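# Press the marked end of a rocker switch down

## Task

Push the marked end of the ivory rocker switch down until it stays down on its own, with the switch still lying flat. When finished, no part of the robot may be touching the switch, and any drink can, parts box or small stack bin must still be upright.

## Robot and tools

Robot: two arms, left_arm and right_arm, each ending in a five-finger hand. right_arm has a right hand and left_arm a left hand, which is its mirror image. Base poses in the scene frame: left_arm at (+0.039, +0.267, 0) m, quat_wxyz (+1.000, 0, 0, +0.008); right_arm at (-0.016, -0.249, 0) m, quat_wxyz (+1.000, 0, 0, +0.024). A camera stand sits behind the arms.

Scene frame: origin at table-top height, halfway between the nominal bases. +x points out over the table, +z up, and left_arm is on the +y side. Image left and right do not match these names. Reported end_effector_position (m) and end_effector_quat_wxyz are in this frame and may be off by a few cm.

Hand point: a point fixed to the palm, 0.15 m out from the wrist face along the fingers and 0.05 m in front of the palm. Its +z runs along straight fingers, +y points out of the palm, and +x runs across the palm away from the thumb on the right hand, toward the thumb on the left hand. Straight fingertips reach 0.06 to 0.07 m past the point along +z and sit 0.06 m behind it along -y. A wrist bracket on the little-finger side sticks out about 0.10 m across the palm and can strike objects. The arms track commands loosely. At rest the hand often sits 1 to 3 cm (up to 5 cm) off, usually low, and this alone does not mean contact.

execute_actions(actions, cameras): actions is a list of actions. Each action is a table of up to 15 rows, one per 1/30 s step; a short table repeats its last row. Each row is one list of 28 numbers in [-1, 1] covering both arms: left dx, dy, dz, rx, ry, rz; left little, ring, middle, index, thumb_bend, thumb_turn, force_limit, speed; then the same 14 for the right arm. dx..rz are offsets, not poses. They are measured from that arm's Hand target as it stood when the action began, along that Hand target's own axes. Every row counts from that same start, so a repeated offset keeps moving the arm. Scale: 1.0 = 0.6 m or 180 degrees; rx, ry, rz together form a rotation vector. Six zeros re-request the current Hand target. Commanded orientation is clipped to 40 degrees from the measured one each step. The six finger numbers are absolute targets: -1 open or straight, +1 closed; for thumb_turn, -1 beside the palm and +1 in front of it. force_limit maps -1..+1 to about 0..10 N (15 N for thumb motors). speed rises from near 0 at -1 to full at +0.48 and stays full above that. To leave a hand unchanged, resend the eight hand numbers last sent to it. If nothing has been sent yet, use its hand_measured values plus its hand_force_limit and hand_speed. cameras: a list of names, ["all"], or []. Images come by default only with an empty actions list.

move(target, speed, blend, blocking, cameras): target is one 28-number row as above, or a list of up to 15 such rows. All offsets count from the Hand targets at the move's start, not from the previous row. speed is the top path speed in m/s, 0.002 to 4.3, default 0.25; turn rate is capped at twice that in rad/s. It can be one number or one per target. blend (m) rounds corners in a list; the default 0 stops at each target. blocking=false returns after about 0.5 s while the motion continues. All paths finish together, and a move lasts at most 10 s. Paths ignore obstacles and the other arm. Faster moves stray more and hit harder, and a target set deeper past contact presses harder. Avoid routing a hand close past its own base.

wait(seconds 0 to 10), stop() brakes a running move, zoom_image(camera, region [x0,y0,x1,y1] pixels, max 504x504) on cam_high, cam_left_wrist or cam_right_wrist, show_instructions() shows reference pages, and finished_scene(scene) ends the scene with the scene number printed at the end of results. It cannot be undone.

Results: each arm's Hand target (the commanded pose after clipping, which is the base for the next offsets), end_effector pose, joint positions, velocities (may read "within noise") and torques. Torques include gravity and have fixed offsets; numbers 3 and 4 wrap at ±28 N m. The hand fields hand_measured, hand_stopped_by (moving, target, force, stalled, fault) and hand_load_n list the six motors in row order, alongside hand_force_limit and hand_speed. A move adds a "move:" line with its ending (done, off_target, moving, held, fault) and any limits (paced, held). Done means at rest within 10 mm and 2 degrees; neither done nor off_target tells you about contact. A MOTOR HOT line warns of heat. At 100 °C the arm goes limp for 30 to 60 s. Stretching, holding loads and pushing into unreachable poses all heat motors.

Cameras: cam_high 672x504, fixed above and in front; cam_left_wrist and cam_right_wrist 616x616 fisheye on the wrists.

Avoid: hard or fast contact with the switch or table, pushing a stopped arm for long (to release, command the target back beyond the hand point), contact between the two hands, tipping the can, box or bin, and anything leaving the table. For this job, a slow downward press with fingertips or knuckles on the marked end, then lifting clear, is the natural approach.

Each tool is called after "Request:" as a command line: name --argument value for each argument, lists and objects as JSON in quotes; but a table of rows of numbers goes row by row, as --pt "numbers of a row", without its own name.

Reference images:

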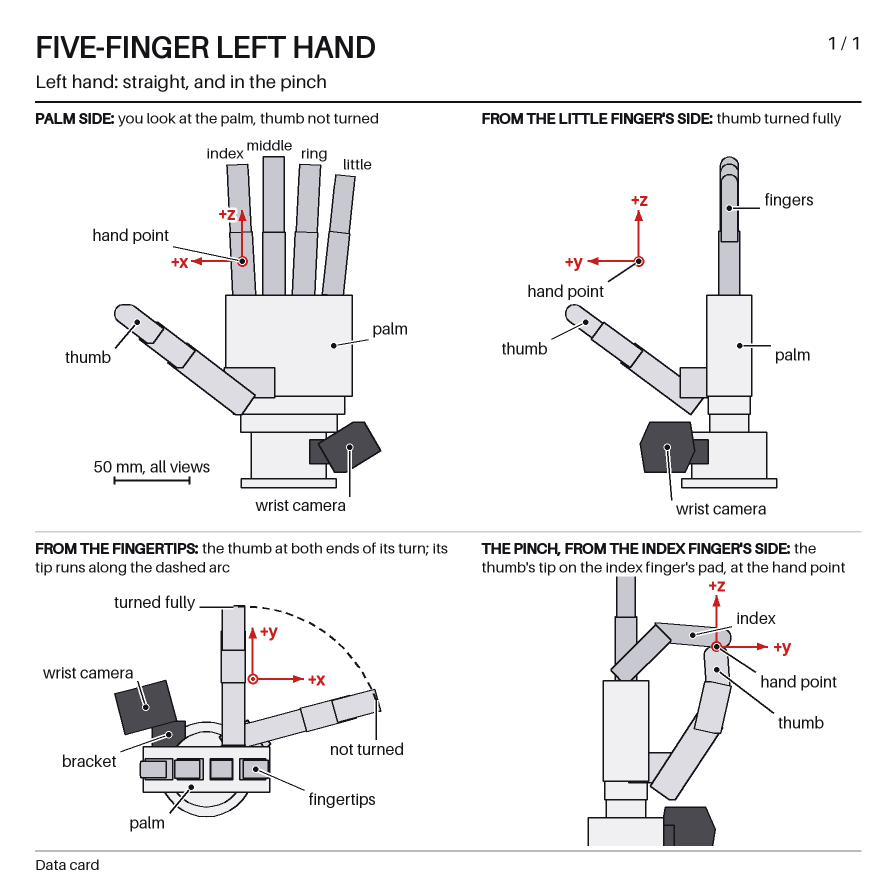

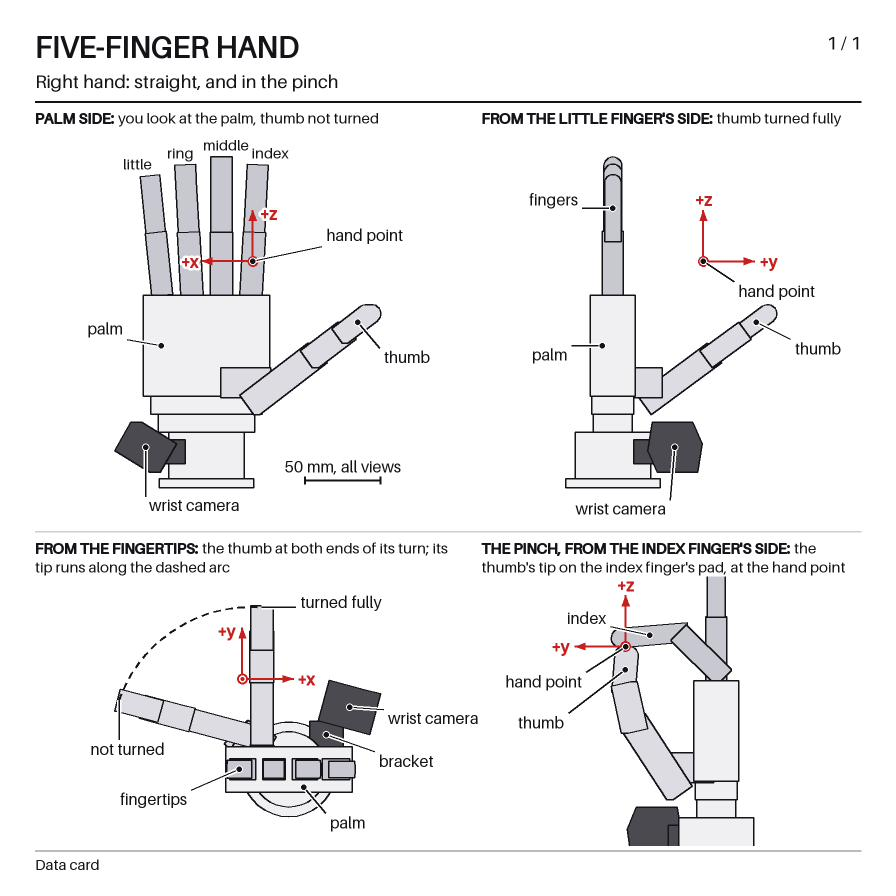

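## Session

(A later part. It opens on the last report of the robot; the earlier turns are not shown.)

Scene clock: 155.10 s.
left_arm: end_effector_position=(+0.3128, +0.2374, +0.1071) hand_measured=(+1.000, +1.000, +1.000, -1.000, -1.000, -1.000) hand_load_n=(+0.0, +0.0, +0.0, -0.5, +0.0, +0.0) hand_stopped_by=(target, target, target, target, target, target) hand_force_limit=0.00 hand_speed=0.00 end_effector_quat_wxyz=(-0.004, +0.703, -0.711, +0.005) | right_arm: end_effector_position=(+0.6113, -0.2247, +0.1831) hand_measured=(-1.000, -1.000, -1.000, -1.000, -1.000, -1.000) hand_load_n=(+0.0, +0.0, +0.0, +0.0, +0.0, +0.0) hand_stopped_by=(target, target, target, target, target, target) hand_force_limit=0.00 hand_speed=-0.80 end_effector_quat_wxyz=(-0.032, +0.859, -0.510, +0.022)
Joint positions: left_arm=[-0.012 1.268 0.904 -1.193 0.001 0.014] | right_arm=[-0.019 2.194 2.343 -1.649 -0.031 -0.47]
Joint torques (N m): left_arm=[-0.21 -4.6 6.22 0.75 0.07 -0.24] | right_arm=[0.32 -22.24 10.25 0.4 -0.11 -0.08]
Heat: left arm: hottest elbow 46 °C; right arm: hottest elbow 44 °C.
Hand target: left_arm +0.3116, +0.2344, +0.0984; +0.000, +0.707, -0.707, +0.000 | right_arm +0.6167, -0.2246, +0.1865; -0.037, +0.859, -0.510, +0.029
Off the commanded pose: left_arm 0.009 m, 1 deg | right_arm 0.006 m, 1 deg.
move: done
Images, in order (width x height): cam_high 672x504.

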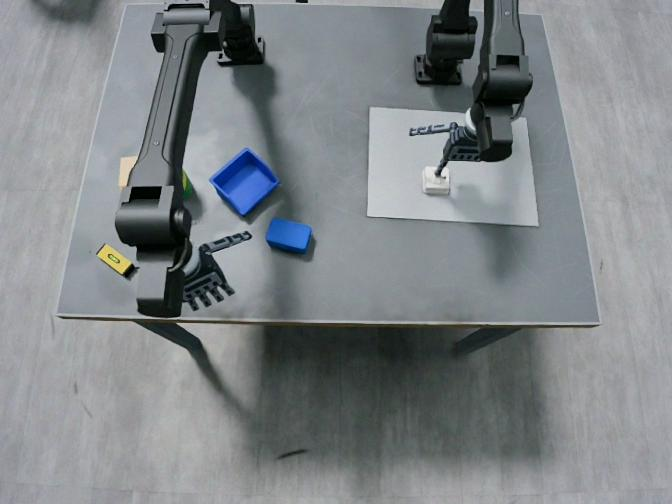

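Request:
move --target '[0.003,0.007,0.033,0,0,0,1,1,1,-1,-1,-1,0,0, 0,0,0,0,0,0,-1,-1,-1,-1,-1,-1,0,-0.8]' --speed 0.05 --cameras '["cam_high","cam_left_wrist"]'

Request:
zoom_image --camera "cam_high" --region '[412, 148, 472, 208]'

Scene clock: 159.37 s.
left_arm: end_effector_position=(+0.3179, +0.2365, +0.1010) hand_measured=(+1.000, +1.000, +1.000, -1.000, -1.000, -1.000) hand_load_n=(+0.0, +0.0, +0.0, -1.5, +0.0, +0.0) hand_stopped_by=(target, target, target, target, target, target) hand_force_limit=0.00 hand_speed=0.00 end_effector_quat_wxyz=(-0.017, +0.704, -0.710, +0.019) | right_arm: end_effector_position=(+0.6113, -0.2247, +0.1831) hand_measured=(-1.000, -1.000, -1.000, -1.000, -1.000, -1.000) hand_load_n=(+0.0, +0.0, +0.0, +0.0, +0.0, +0.0) hand_stopped_by=(target, target, target, target, target, target) hand_force_limit=0.00 hand_speed=-0.80 end_effector_quat_wxyz=(-0.032, +0.859, -0.510, +0.022)
Joint positions: left_arm=[-0.014 1.259 0.884 -1.146 0.003 0.011] | right_arm=[-0.019 2.194 2.343 -1.649 -0.031 -0.47]
Joint torques (N m): left_arm=[-0.38 -2.84 4.26 1.09 -0.06 -0.25] | right_arm=[0.03 -22.12 10.29 0.43 -0.1 -0.1]
Heat: left arm: hottest elbow 45 °C; right arm: hottest elbow 44 °C.
Hand target: left_arm +0.3073, +0.2325, +0.0785; +0.000, +0.707, -0.707, +0.000 | right_arm +0.6167, -0.2246, +0.1865; -0.037, +0.859, -0.510, +0.029
Off the commanded pose: left_arm 0.025 m, 3 deg | right_arm 0.006 m, 1 deg.
move: off_target (left_arm)
camera_calibration:
cam_left_wrist: T_world_to_cam=[[0.963222, -0.261661, 0.0611329, -0.251464], [-0.242661, -0.749332, 0.616131, 0.17435], [-0.115409, -0.608305, -0.785268, 0.378234], [0, 0, 0, 1]] pos_world=[0.328175, 0.294929, 0.204965]
Images, in order (width x height): cam_high 672x504, cam_left_wrist 616x616.

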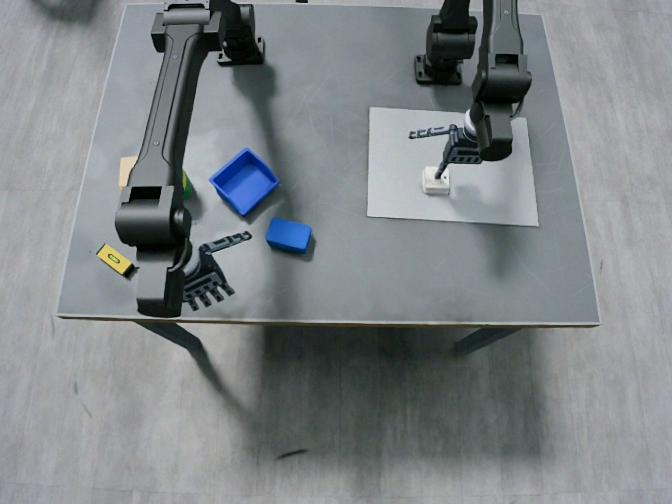

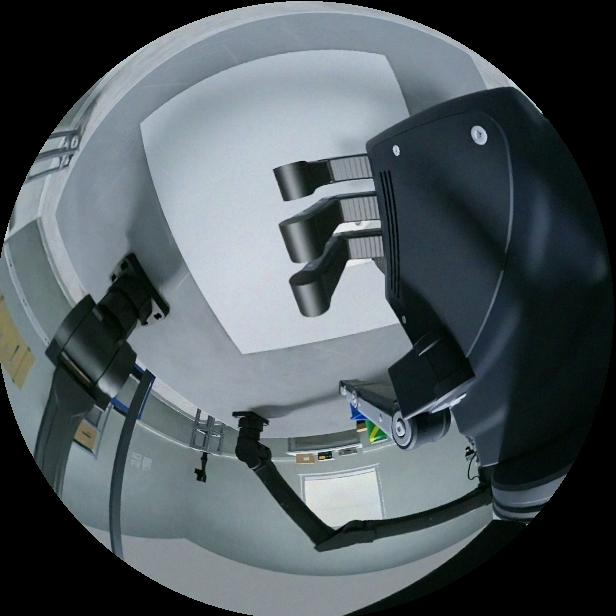

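Scaled by 8.400 from the camera's 672x504 image, which has a finer 960x720 frame.

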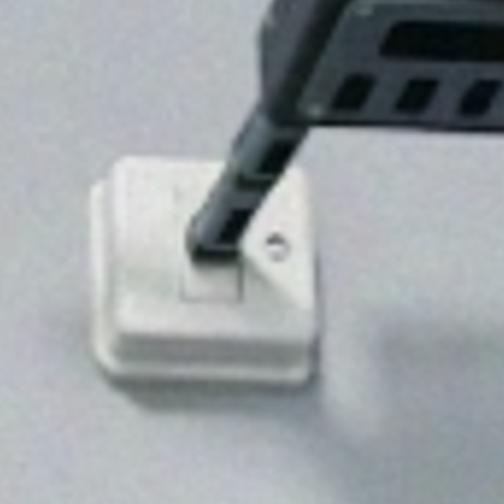

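Request:
move --pt "-0.005 -0.0278 -0.1275 0 0 0 1 1 1 -1 -1 -1 0 0 0 0 0 0 0 0 -1 -1 -1 -1 -1 -1 0 -0.8" --pt "-0.0033 -0.003 -0.1275 0 0 0 1 1 1 -1 -1 -1 0 0 0 0 0 0 0 0 -1 -1 -1 -1 -1 -1 0 -0.8" --pt "-0.0033 -0.003 -0.0975 0 0 0 1 1 1 -1 -1 -1 0 0 0 0 0 0 0 0 -1 -1 -1 -1 -1 -1 0 -0.8" --speed 0.1 --cameras '["cam_high","cam_left_wrist"]'

Request:
zoom_image --camera "cam_high" --region '[412, 148, 472, 208]'

Scene clock: 172.87 s.
left_arm: end_effector_position=(+0.3061, +0.2363, +0.1389) hand_measured=(+1.000, +1.000, +1.000, -1.000, -1.000, -1.000) hand_load_n=(+0.0, +0.0, +0.0, +0.5, +0.0, +0.0) hand_stopped_by=(target, target, target, target, target, target) hand_force_limit=0.00 hand_speed=0.00 end_effector_quat_wxyz=(+0.003, +0.705, -0.709, -0.001) | right_arm: end_effector_position=(+0.6113, -0.2247, +0.1831) hand_measured=(-1.000, -1.000, -1.000, -1.000, -1.000, -1.000) hand_load_n=(+0.0, +0.0, +0.0, +0.0, +0.0, +0.0) hand_stopped_by=(target, target, target, target, target, target) hand_force_limit=0.00 hand_speed=-0.80 end_effector_quat_wxyz=(-0.032, +0.859, -0.510, +0.022)
Joint positions: left_arm=[-0.014 1.236 0.96 -1.302 0.003 0.008] | right_arm=[-0.019 2.194 2.343 -1.649 -0.031 -0.47]
Joint torques (N m): left_arm=[0.62 -5.13 7.12 0.54 0 -0.16] | right_arm=[0.62 -22.24 10.15 0.51 -0.09 -0.09]
Heat: left arm: hottest elbow 44 °C; right arm: hottest elbow 44 °C.
Hand target: left_arm +0.3091, +0.2346, +0.1370; +0.000, +0.707, -0.707, +0.000 | right_arm +0.6167, -0.2246, +0.1865; -0.037, +0.859, -0.510, +0.029
Off the commanded pose: left_arm 0.004 m, 0 deg | right_arm 0.006 m, 1 deg.
move: done
camera_calibration:
cam_left_wrist: T_world_to_cam=[[0.965937, -0.258682, 0.00707754, -0.236424], [-0.205449, -0.74996, 0.628769, 0.134994], [-0.157343, -0.608805, -0.77756, 0.41844], [0, 0, 0, 1]] pos_world=[0.321944, 0.29483, 0.242156]
Images, in order (width x height): cam_high 672x504, cam_left_wrist 616x616.

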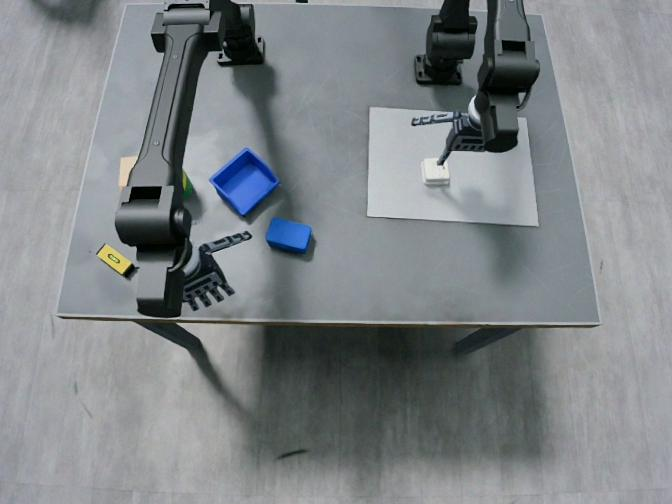

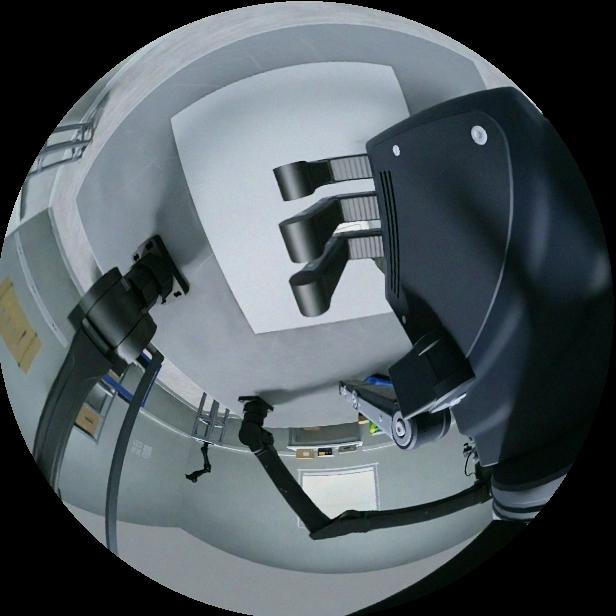

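Scaled by 8.400 from the camera's 672x504 image, which has a finer 960x720 frame.

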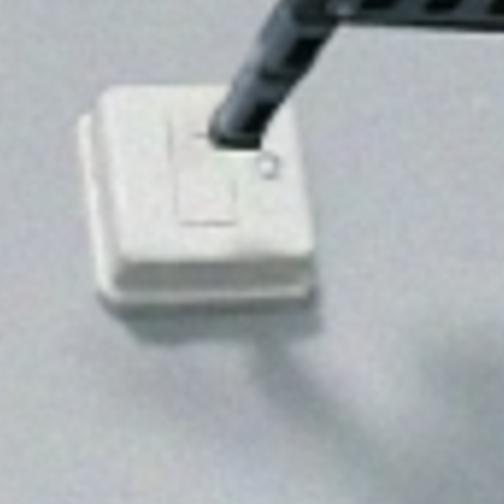

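Request:
zoom_image --camera "cam_high" --region '[420, 155, 452, 187]'

Scaled by 15.750 from the camera's 672x504 image, which has a finer 960x720 frame.

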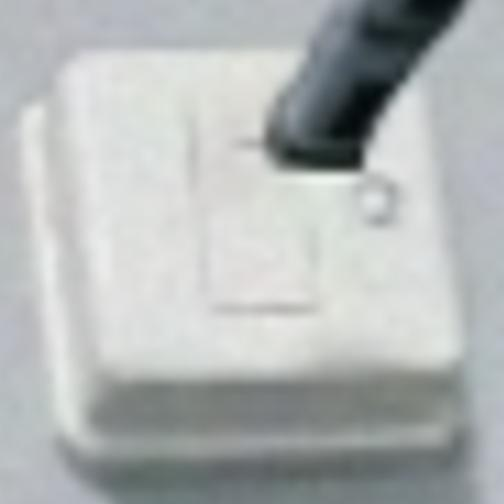

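Request:
move --pt "0.0018 0.0368 -0.0383 0 0 0 1 1 1 -1 -1 -1 0 0 0 0 0 0 0 0 -1 -1 -1 -1 -1 -1 0 -0.8" --pt "0.0018 0.0368 0.0 0 0 0 1 1 1 -1 -1 -1 0 0 0 0 0 0 0 0 -1 -1 -1 -1 -1 -1 0 -0.8" --speed 0.1 --cameras '["cam_high"]'

Request:
zoom_image --camera "cam_high" --region '[420, 147, 460, 187]'

Scene clock: 195.13 s.
left_arm: end_effector_position=(+0.2836, +0.2360, +0.1385) hand_measured=(+1.000, +1.000, +1.000, -1.000, -1.000, -1.000) hand_load_n=(+0.0, +0.0, +0.0, +0.0, +0.0, +0.0) hand_stopped_by=(target, target, target, target, target, target) hand_force_limit=0.00 hand_speed=0.00 end_effector_quat_wxyz=(+0.004, +0.706, -0.709, -0.002) | right_arm: end_effector_position=(+0.6113, -0.2247, +0.1831) hand_measured=(-1.000, -1.000, -1.000, -1.000, -1.000, -1.000) hand_load_n=(+0.0, +0.0, +0.0, +0.0, +0.0, +0.0) hand_stopped_by=(target, target, target, target, target, target) hand_force_limit=0.00 hand_speed=-0.80 end_effector_quat_wxyz=(-0.032, +0.859, -0.510, +0.022)
Joint positions: left_arm=[-0.014 1.174 0.909 -1.313 0.003 0.006] | right_arm=[-0.019 2.194 2.343 -1.649 -0.031 -0.47]
Joint torques (N m): left_arm=[0.03 -4.48 7.43 0.38 -0.02 -0.17] | right_arm=[0.32 -22.24 10.25 0.4 -0.11 -0.08]
Heat: left arm: hottest elbow 43 °C; right arm: hottest elbow 44 °C.
Hand target: left_arm +0.2870, +0.2336, +0.1370; +0.000, +0.707, -0.707, +0.000 | right_arm +0.6167, -0.2246, +0.1865; -0.037, +0.859, -0.510, +0.029
Off the commanded pose: left_arm 0.005 m, 0 deg | right_arm 0.006 m, 1 deg.
move: done
Images, in order (width x height): cam_high 672x504.

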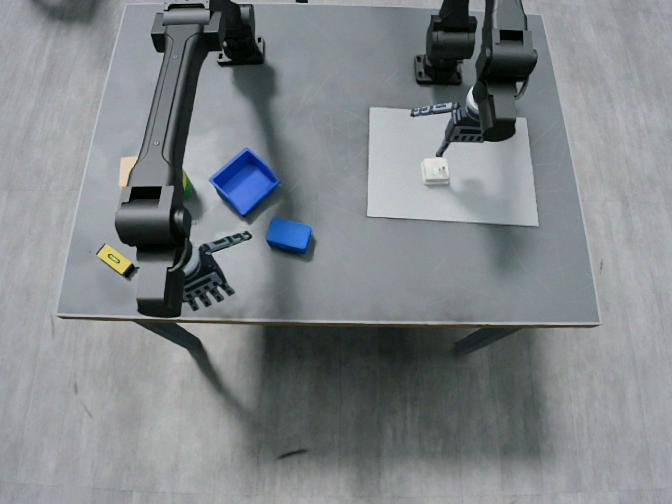

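Scaled by 12.600 from the camera's 672x504 image, which has a finer 960x720 frame.

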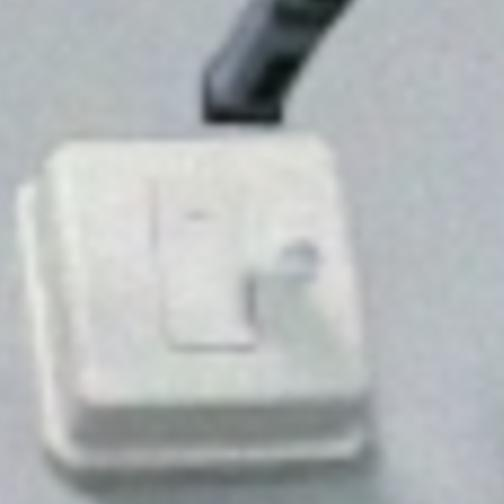

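Request:
move --pt "0.0017 0.0017 0.0483 0 0 0 1 1 1 -1 -1 -1 0 0 0 0 0 0 0 0 -1 -1 -1 -1 -1 -1 0 -0.8" --pt "0.0017 0.0117 0.065 0 0 0 1 1 1 -1 -1 -1 0 0 0 0 0 0 0 0 -1 -1 -1 -1 -1 -1 0 -0.8" --speed 0.06 --blend '[0.005,0]' --cameras '["cam_high"]'

Request:
zoom_image --camera "cam_high" --region '[420, 147, 460, 187]'

Scene clock: 205.33 s.
left_arm: end_effector_position=(+0.2818, +0.2349, +0.1039) hand_measured=(+1.000, +1.000, +1.000, -1.000, -1.000, -1.000) hand_load_n=(+0.0, +0.0, +0.0, -0.5, +0.0, +0.0) hand_stopped_by=(target, target, target, target, target, target) hand_force_limit=0.00 hand_speed=0.00 end_effector_quat_wxyz=(-0.001, +0.705, -0.709, +0.004) | right_arm: end_effector_position=(+0.6113, -0.2247, +0.1831) hand_measured=(-1.000, -1.000, -1.000, -1.000, -1.000, -1.000) hand_load_n=(+0.0, +0.0, +0.0, +0.0, +0.0, +0.5) hand_stopped_by=(target, target, target, target, target, target) hand_force_limit=0.00 hand_speed=-0.80 end_effector_quat_wxyz=(-0.032, +0.859, -0.510, +0.022)
Joint positions: left_arm=[-0.018 1.189 0.828 -1.203 0.003 0.002] | right_arm=[-0.019 2.194 2.343 -1.649 -0.031 -0.47]
Joint torques (N m): left_arm=[-0.09 -4.07 6.34 0.66 -0.06 -0.19] | right_arm=[0.26 -22.07 10.26 0.44 -0.1 -0.08]
Heat: left arm: hottest elbow 43 °C; right arm: hottest elbow 44 °C.
Hand target: left_arm +0.2800, +0.2325, +0.0981; +0.000, +0.707, -0.707, +0.000 | right_arm +0.6167, -0.2246, +0.1865; -0.037, +0.859, -0.510, +0.029
Off the commanded pose: left_arm 0.007 m, 1 deg | right_arm 0.006 m, 1 deg.
move: done
Images, in order (width x height): cam_high 672x504.

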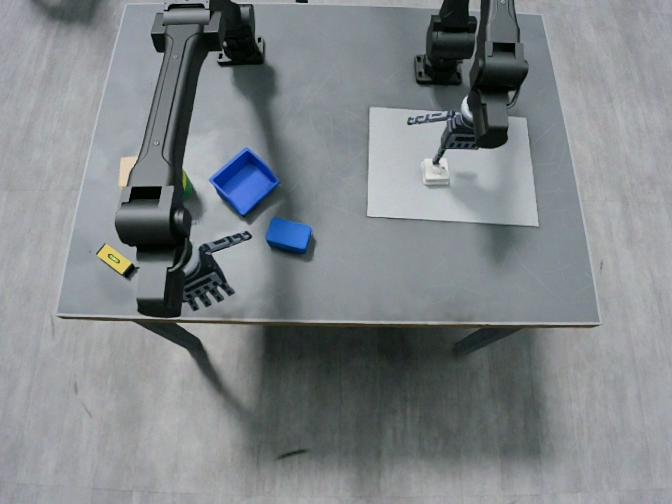

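Scaled by 12.600 from the camera's 672x504 image, which has a finer 960x720 frame.

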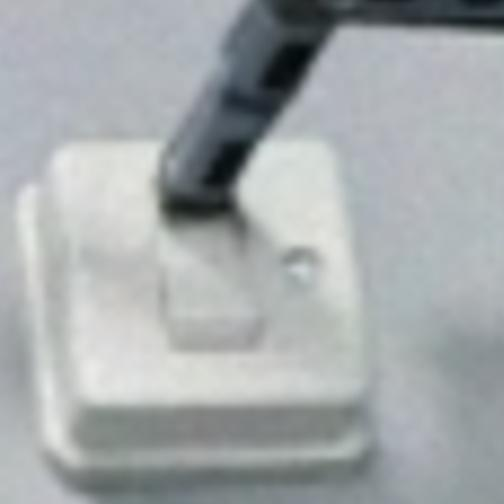

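Request:
move --target '[0,0.0083,0.0133,0,0,0,1,1,1,-1,-1,-1,0,0, 0,0,0,0,0,0,-1,-1,-1,-1,-1,-1,0,-0.8]' --speed 0.05 --cameras '["cam_high"]'

Request:
zoom_image --camera "cam_high" --region '[420, 147, 460, 187]'

Scene clock: 215.33 s.
left_arm: end_effector_position=(+0.2806, +0.2349, +0.1024) hand_measured=(+1.000, +1.000, +1.000, -1.000, -1.000, -1.000) hand_load_n=(+0.0, +0.0, +0.0, -1.0, -0.5, +0.0) hand_stopped_by=(target, target, target, target, target, target) hand_force_limit=0.00 hand_speed=0.00 end_effector_quat_wxyz=(-0.006, +0.705, -0.709, +0.008) | right_arm: end_effector_position=(+0.6113, -0.2247, +0.1831) hand_measured=(-1.000, -1.000, -1.000, -1.000, -1.000, -1.000) hand_load_n=(+0.0, +0.0, +0.0, +0.0, +0.0, +0.0) hand_stopped_by=(target, target, target, target, target, target) hand_force_limit=0.00 hand_speed=-0.80 end_effector_quat_wxyz=(-0.032, +0.859, -0.510, +0.022)
Joint positions: left_arm=[-0.018 1.176 0.816 -1.19 0.003 0.002] | right_arm=[-0.019 2.194 2.343 -1.649 -0.031 -0.47]
Joint torques (N m): left_arm=[-0.56 -3.37 5.3 0.69 0.01 -0.14] | right_arm=[0.38 -22.3 10.25 0.4 -0.08 -0.1]
Motor temperatures (°C): left_arm=[36 35 42 32 35 31] | right_arm=[37 40 44 34 32 32]
Heat: left arm: hottest elbow 42 °C; right arm: hottest elbow 44 °C.
Hand target: left_arm +0.2750, +0.2325, +0.0901; +0.000, +0.707, -0.707, +0.000 | right_arm +0.6167, -0.2246, +0.1865; -0.037, +0.859, -0.510, +0.029
Off the commanded pose: left_arm 0.014 m, 1 deg | right_arm 0.006 m, 1 deg.
move: off_target (left_arm)
Images, in order (width x height): cam_high 672x504.

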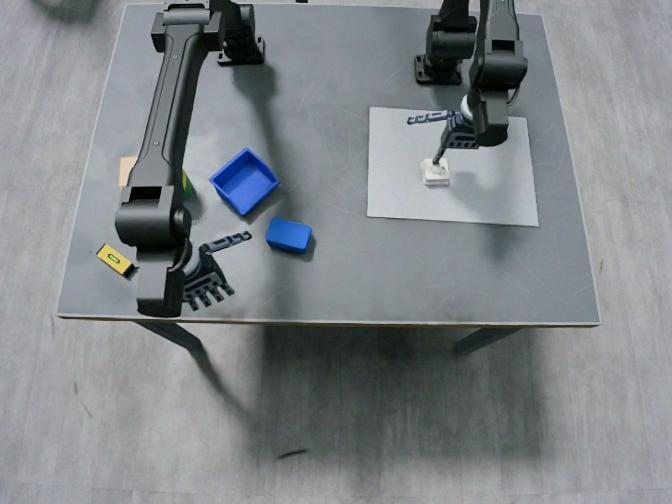

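Scaled by 12.600 from the camera's 672x504 image, which has a finer 960x720 frame.

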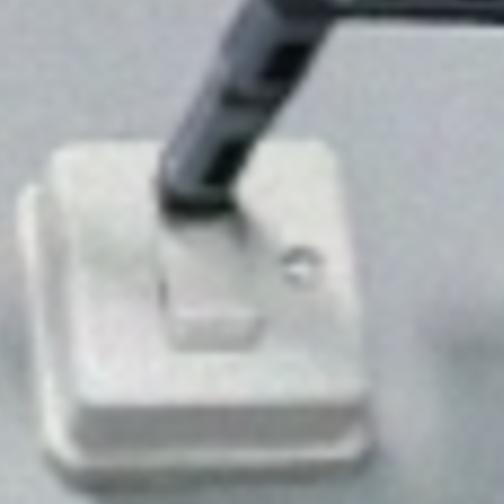

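Request:
move --pt "0 -0.0133 -0.0167 0 0 0 1 1 1 -1 -1 -1 0 0 0 0 0 0 0 0 -1 -1 -1 -1 -1 -1 0 -0.8" --pt "0 -0.03 -0.0467 0 0 0 1 1 1 -1 -1 -1 0 0 0 0 0 0 0 0 -1 -1 -1 -1 -1 -1 0 -0.8" --pt "0 -0.0383 -0.1333 0 0 0 1 1 1 -1 -1 -1 0 0 0 0 0 0 0 0 -1 -1 -1 -1 -1 -1 0 -0.8" --speed 0.08 --blend '[0.005,0.005,0]' --cameras '["cam_high"]'

Request:
zoom_image --camera "cam_high" --region '[420, 147, 460, 187]'

Scene clock: 222.67 s.
left_arm: end_effector_position=(+0.2816, +0.2349, +0.1509) hand_measured=(+1.000, +1.000, +1.000, -1.000, -1.000, -1.000) hand_load_n=(+0.0, +0.0, +0.0, +0.0, +0.0, +0.0) hand_stopped_by=(target, target, target, target, target, target) hand_force_limit=0.00 hand_speed=0.00 end_effector_quat_wxyz=(+0.020, +0.705, -0.708, -0.018) | right_arm: end_effector_position=(+0.6113, -0.2247, +0.1831) hand_measured=(-1.000, -1.000, -1.000, -1.000, -1.000, -1.000) hand_load_n=(+0.0, +0.0, +0.0, +0.0, +0.0, +0.0) hand_stopped_by=(target, target, target, target, target, target) hand_force_limit=0.00 hand_speed=-0.80 end_effector_quat_wxyz=(-0.032, +0.859, -0.510, +0.022)
Joint positions: left_arm=[-0.018 1.196 0.952 -1.38 0.003 0.002] | right_arm=[-0.019 2.194 2.343 -1.649 -0.031 -0.47]
Joint torques (N m): left_arm=[0.03 -6.07 11.06 -0.38 0.02 -0.15] | right_arm=[0.38 -22.24 10.24 0.38 -0.09 -0.1]
Heat: left arm: hottest elbow 42 °C; right arm: hottest elbow 44 °C.
Hand target: left_arm +0.2980, +0.2325, +0.1701; +0.000, +0.707, -0.707, +0.000 | right_arm +0.6167, -0.2246, +0.1865; -0.037, +0.859, -0.510, +0.029
Off the commanded pose: left_arm 0.025 m, 3 deg | right_arm 0.006 m, 1 deg.
move: off_target (left_arm)
Images, in order (width x height): cam_high 672x504.

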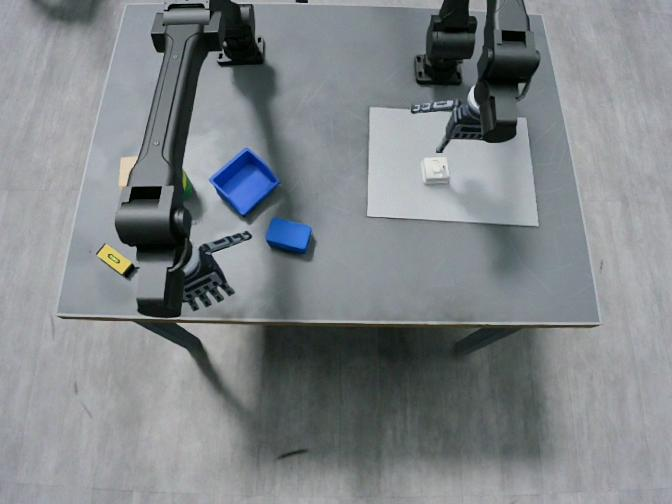

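Scaled by 12.600 from the camera's 672x504 image, which has a finer 960x720 frame.

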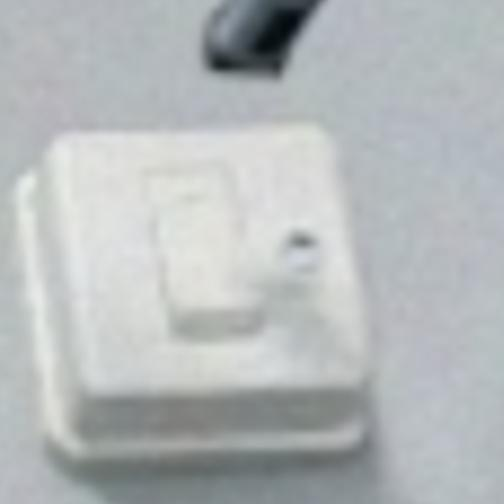

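Request:
finished_scene --scene 1

The scene is finished: the task was done.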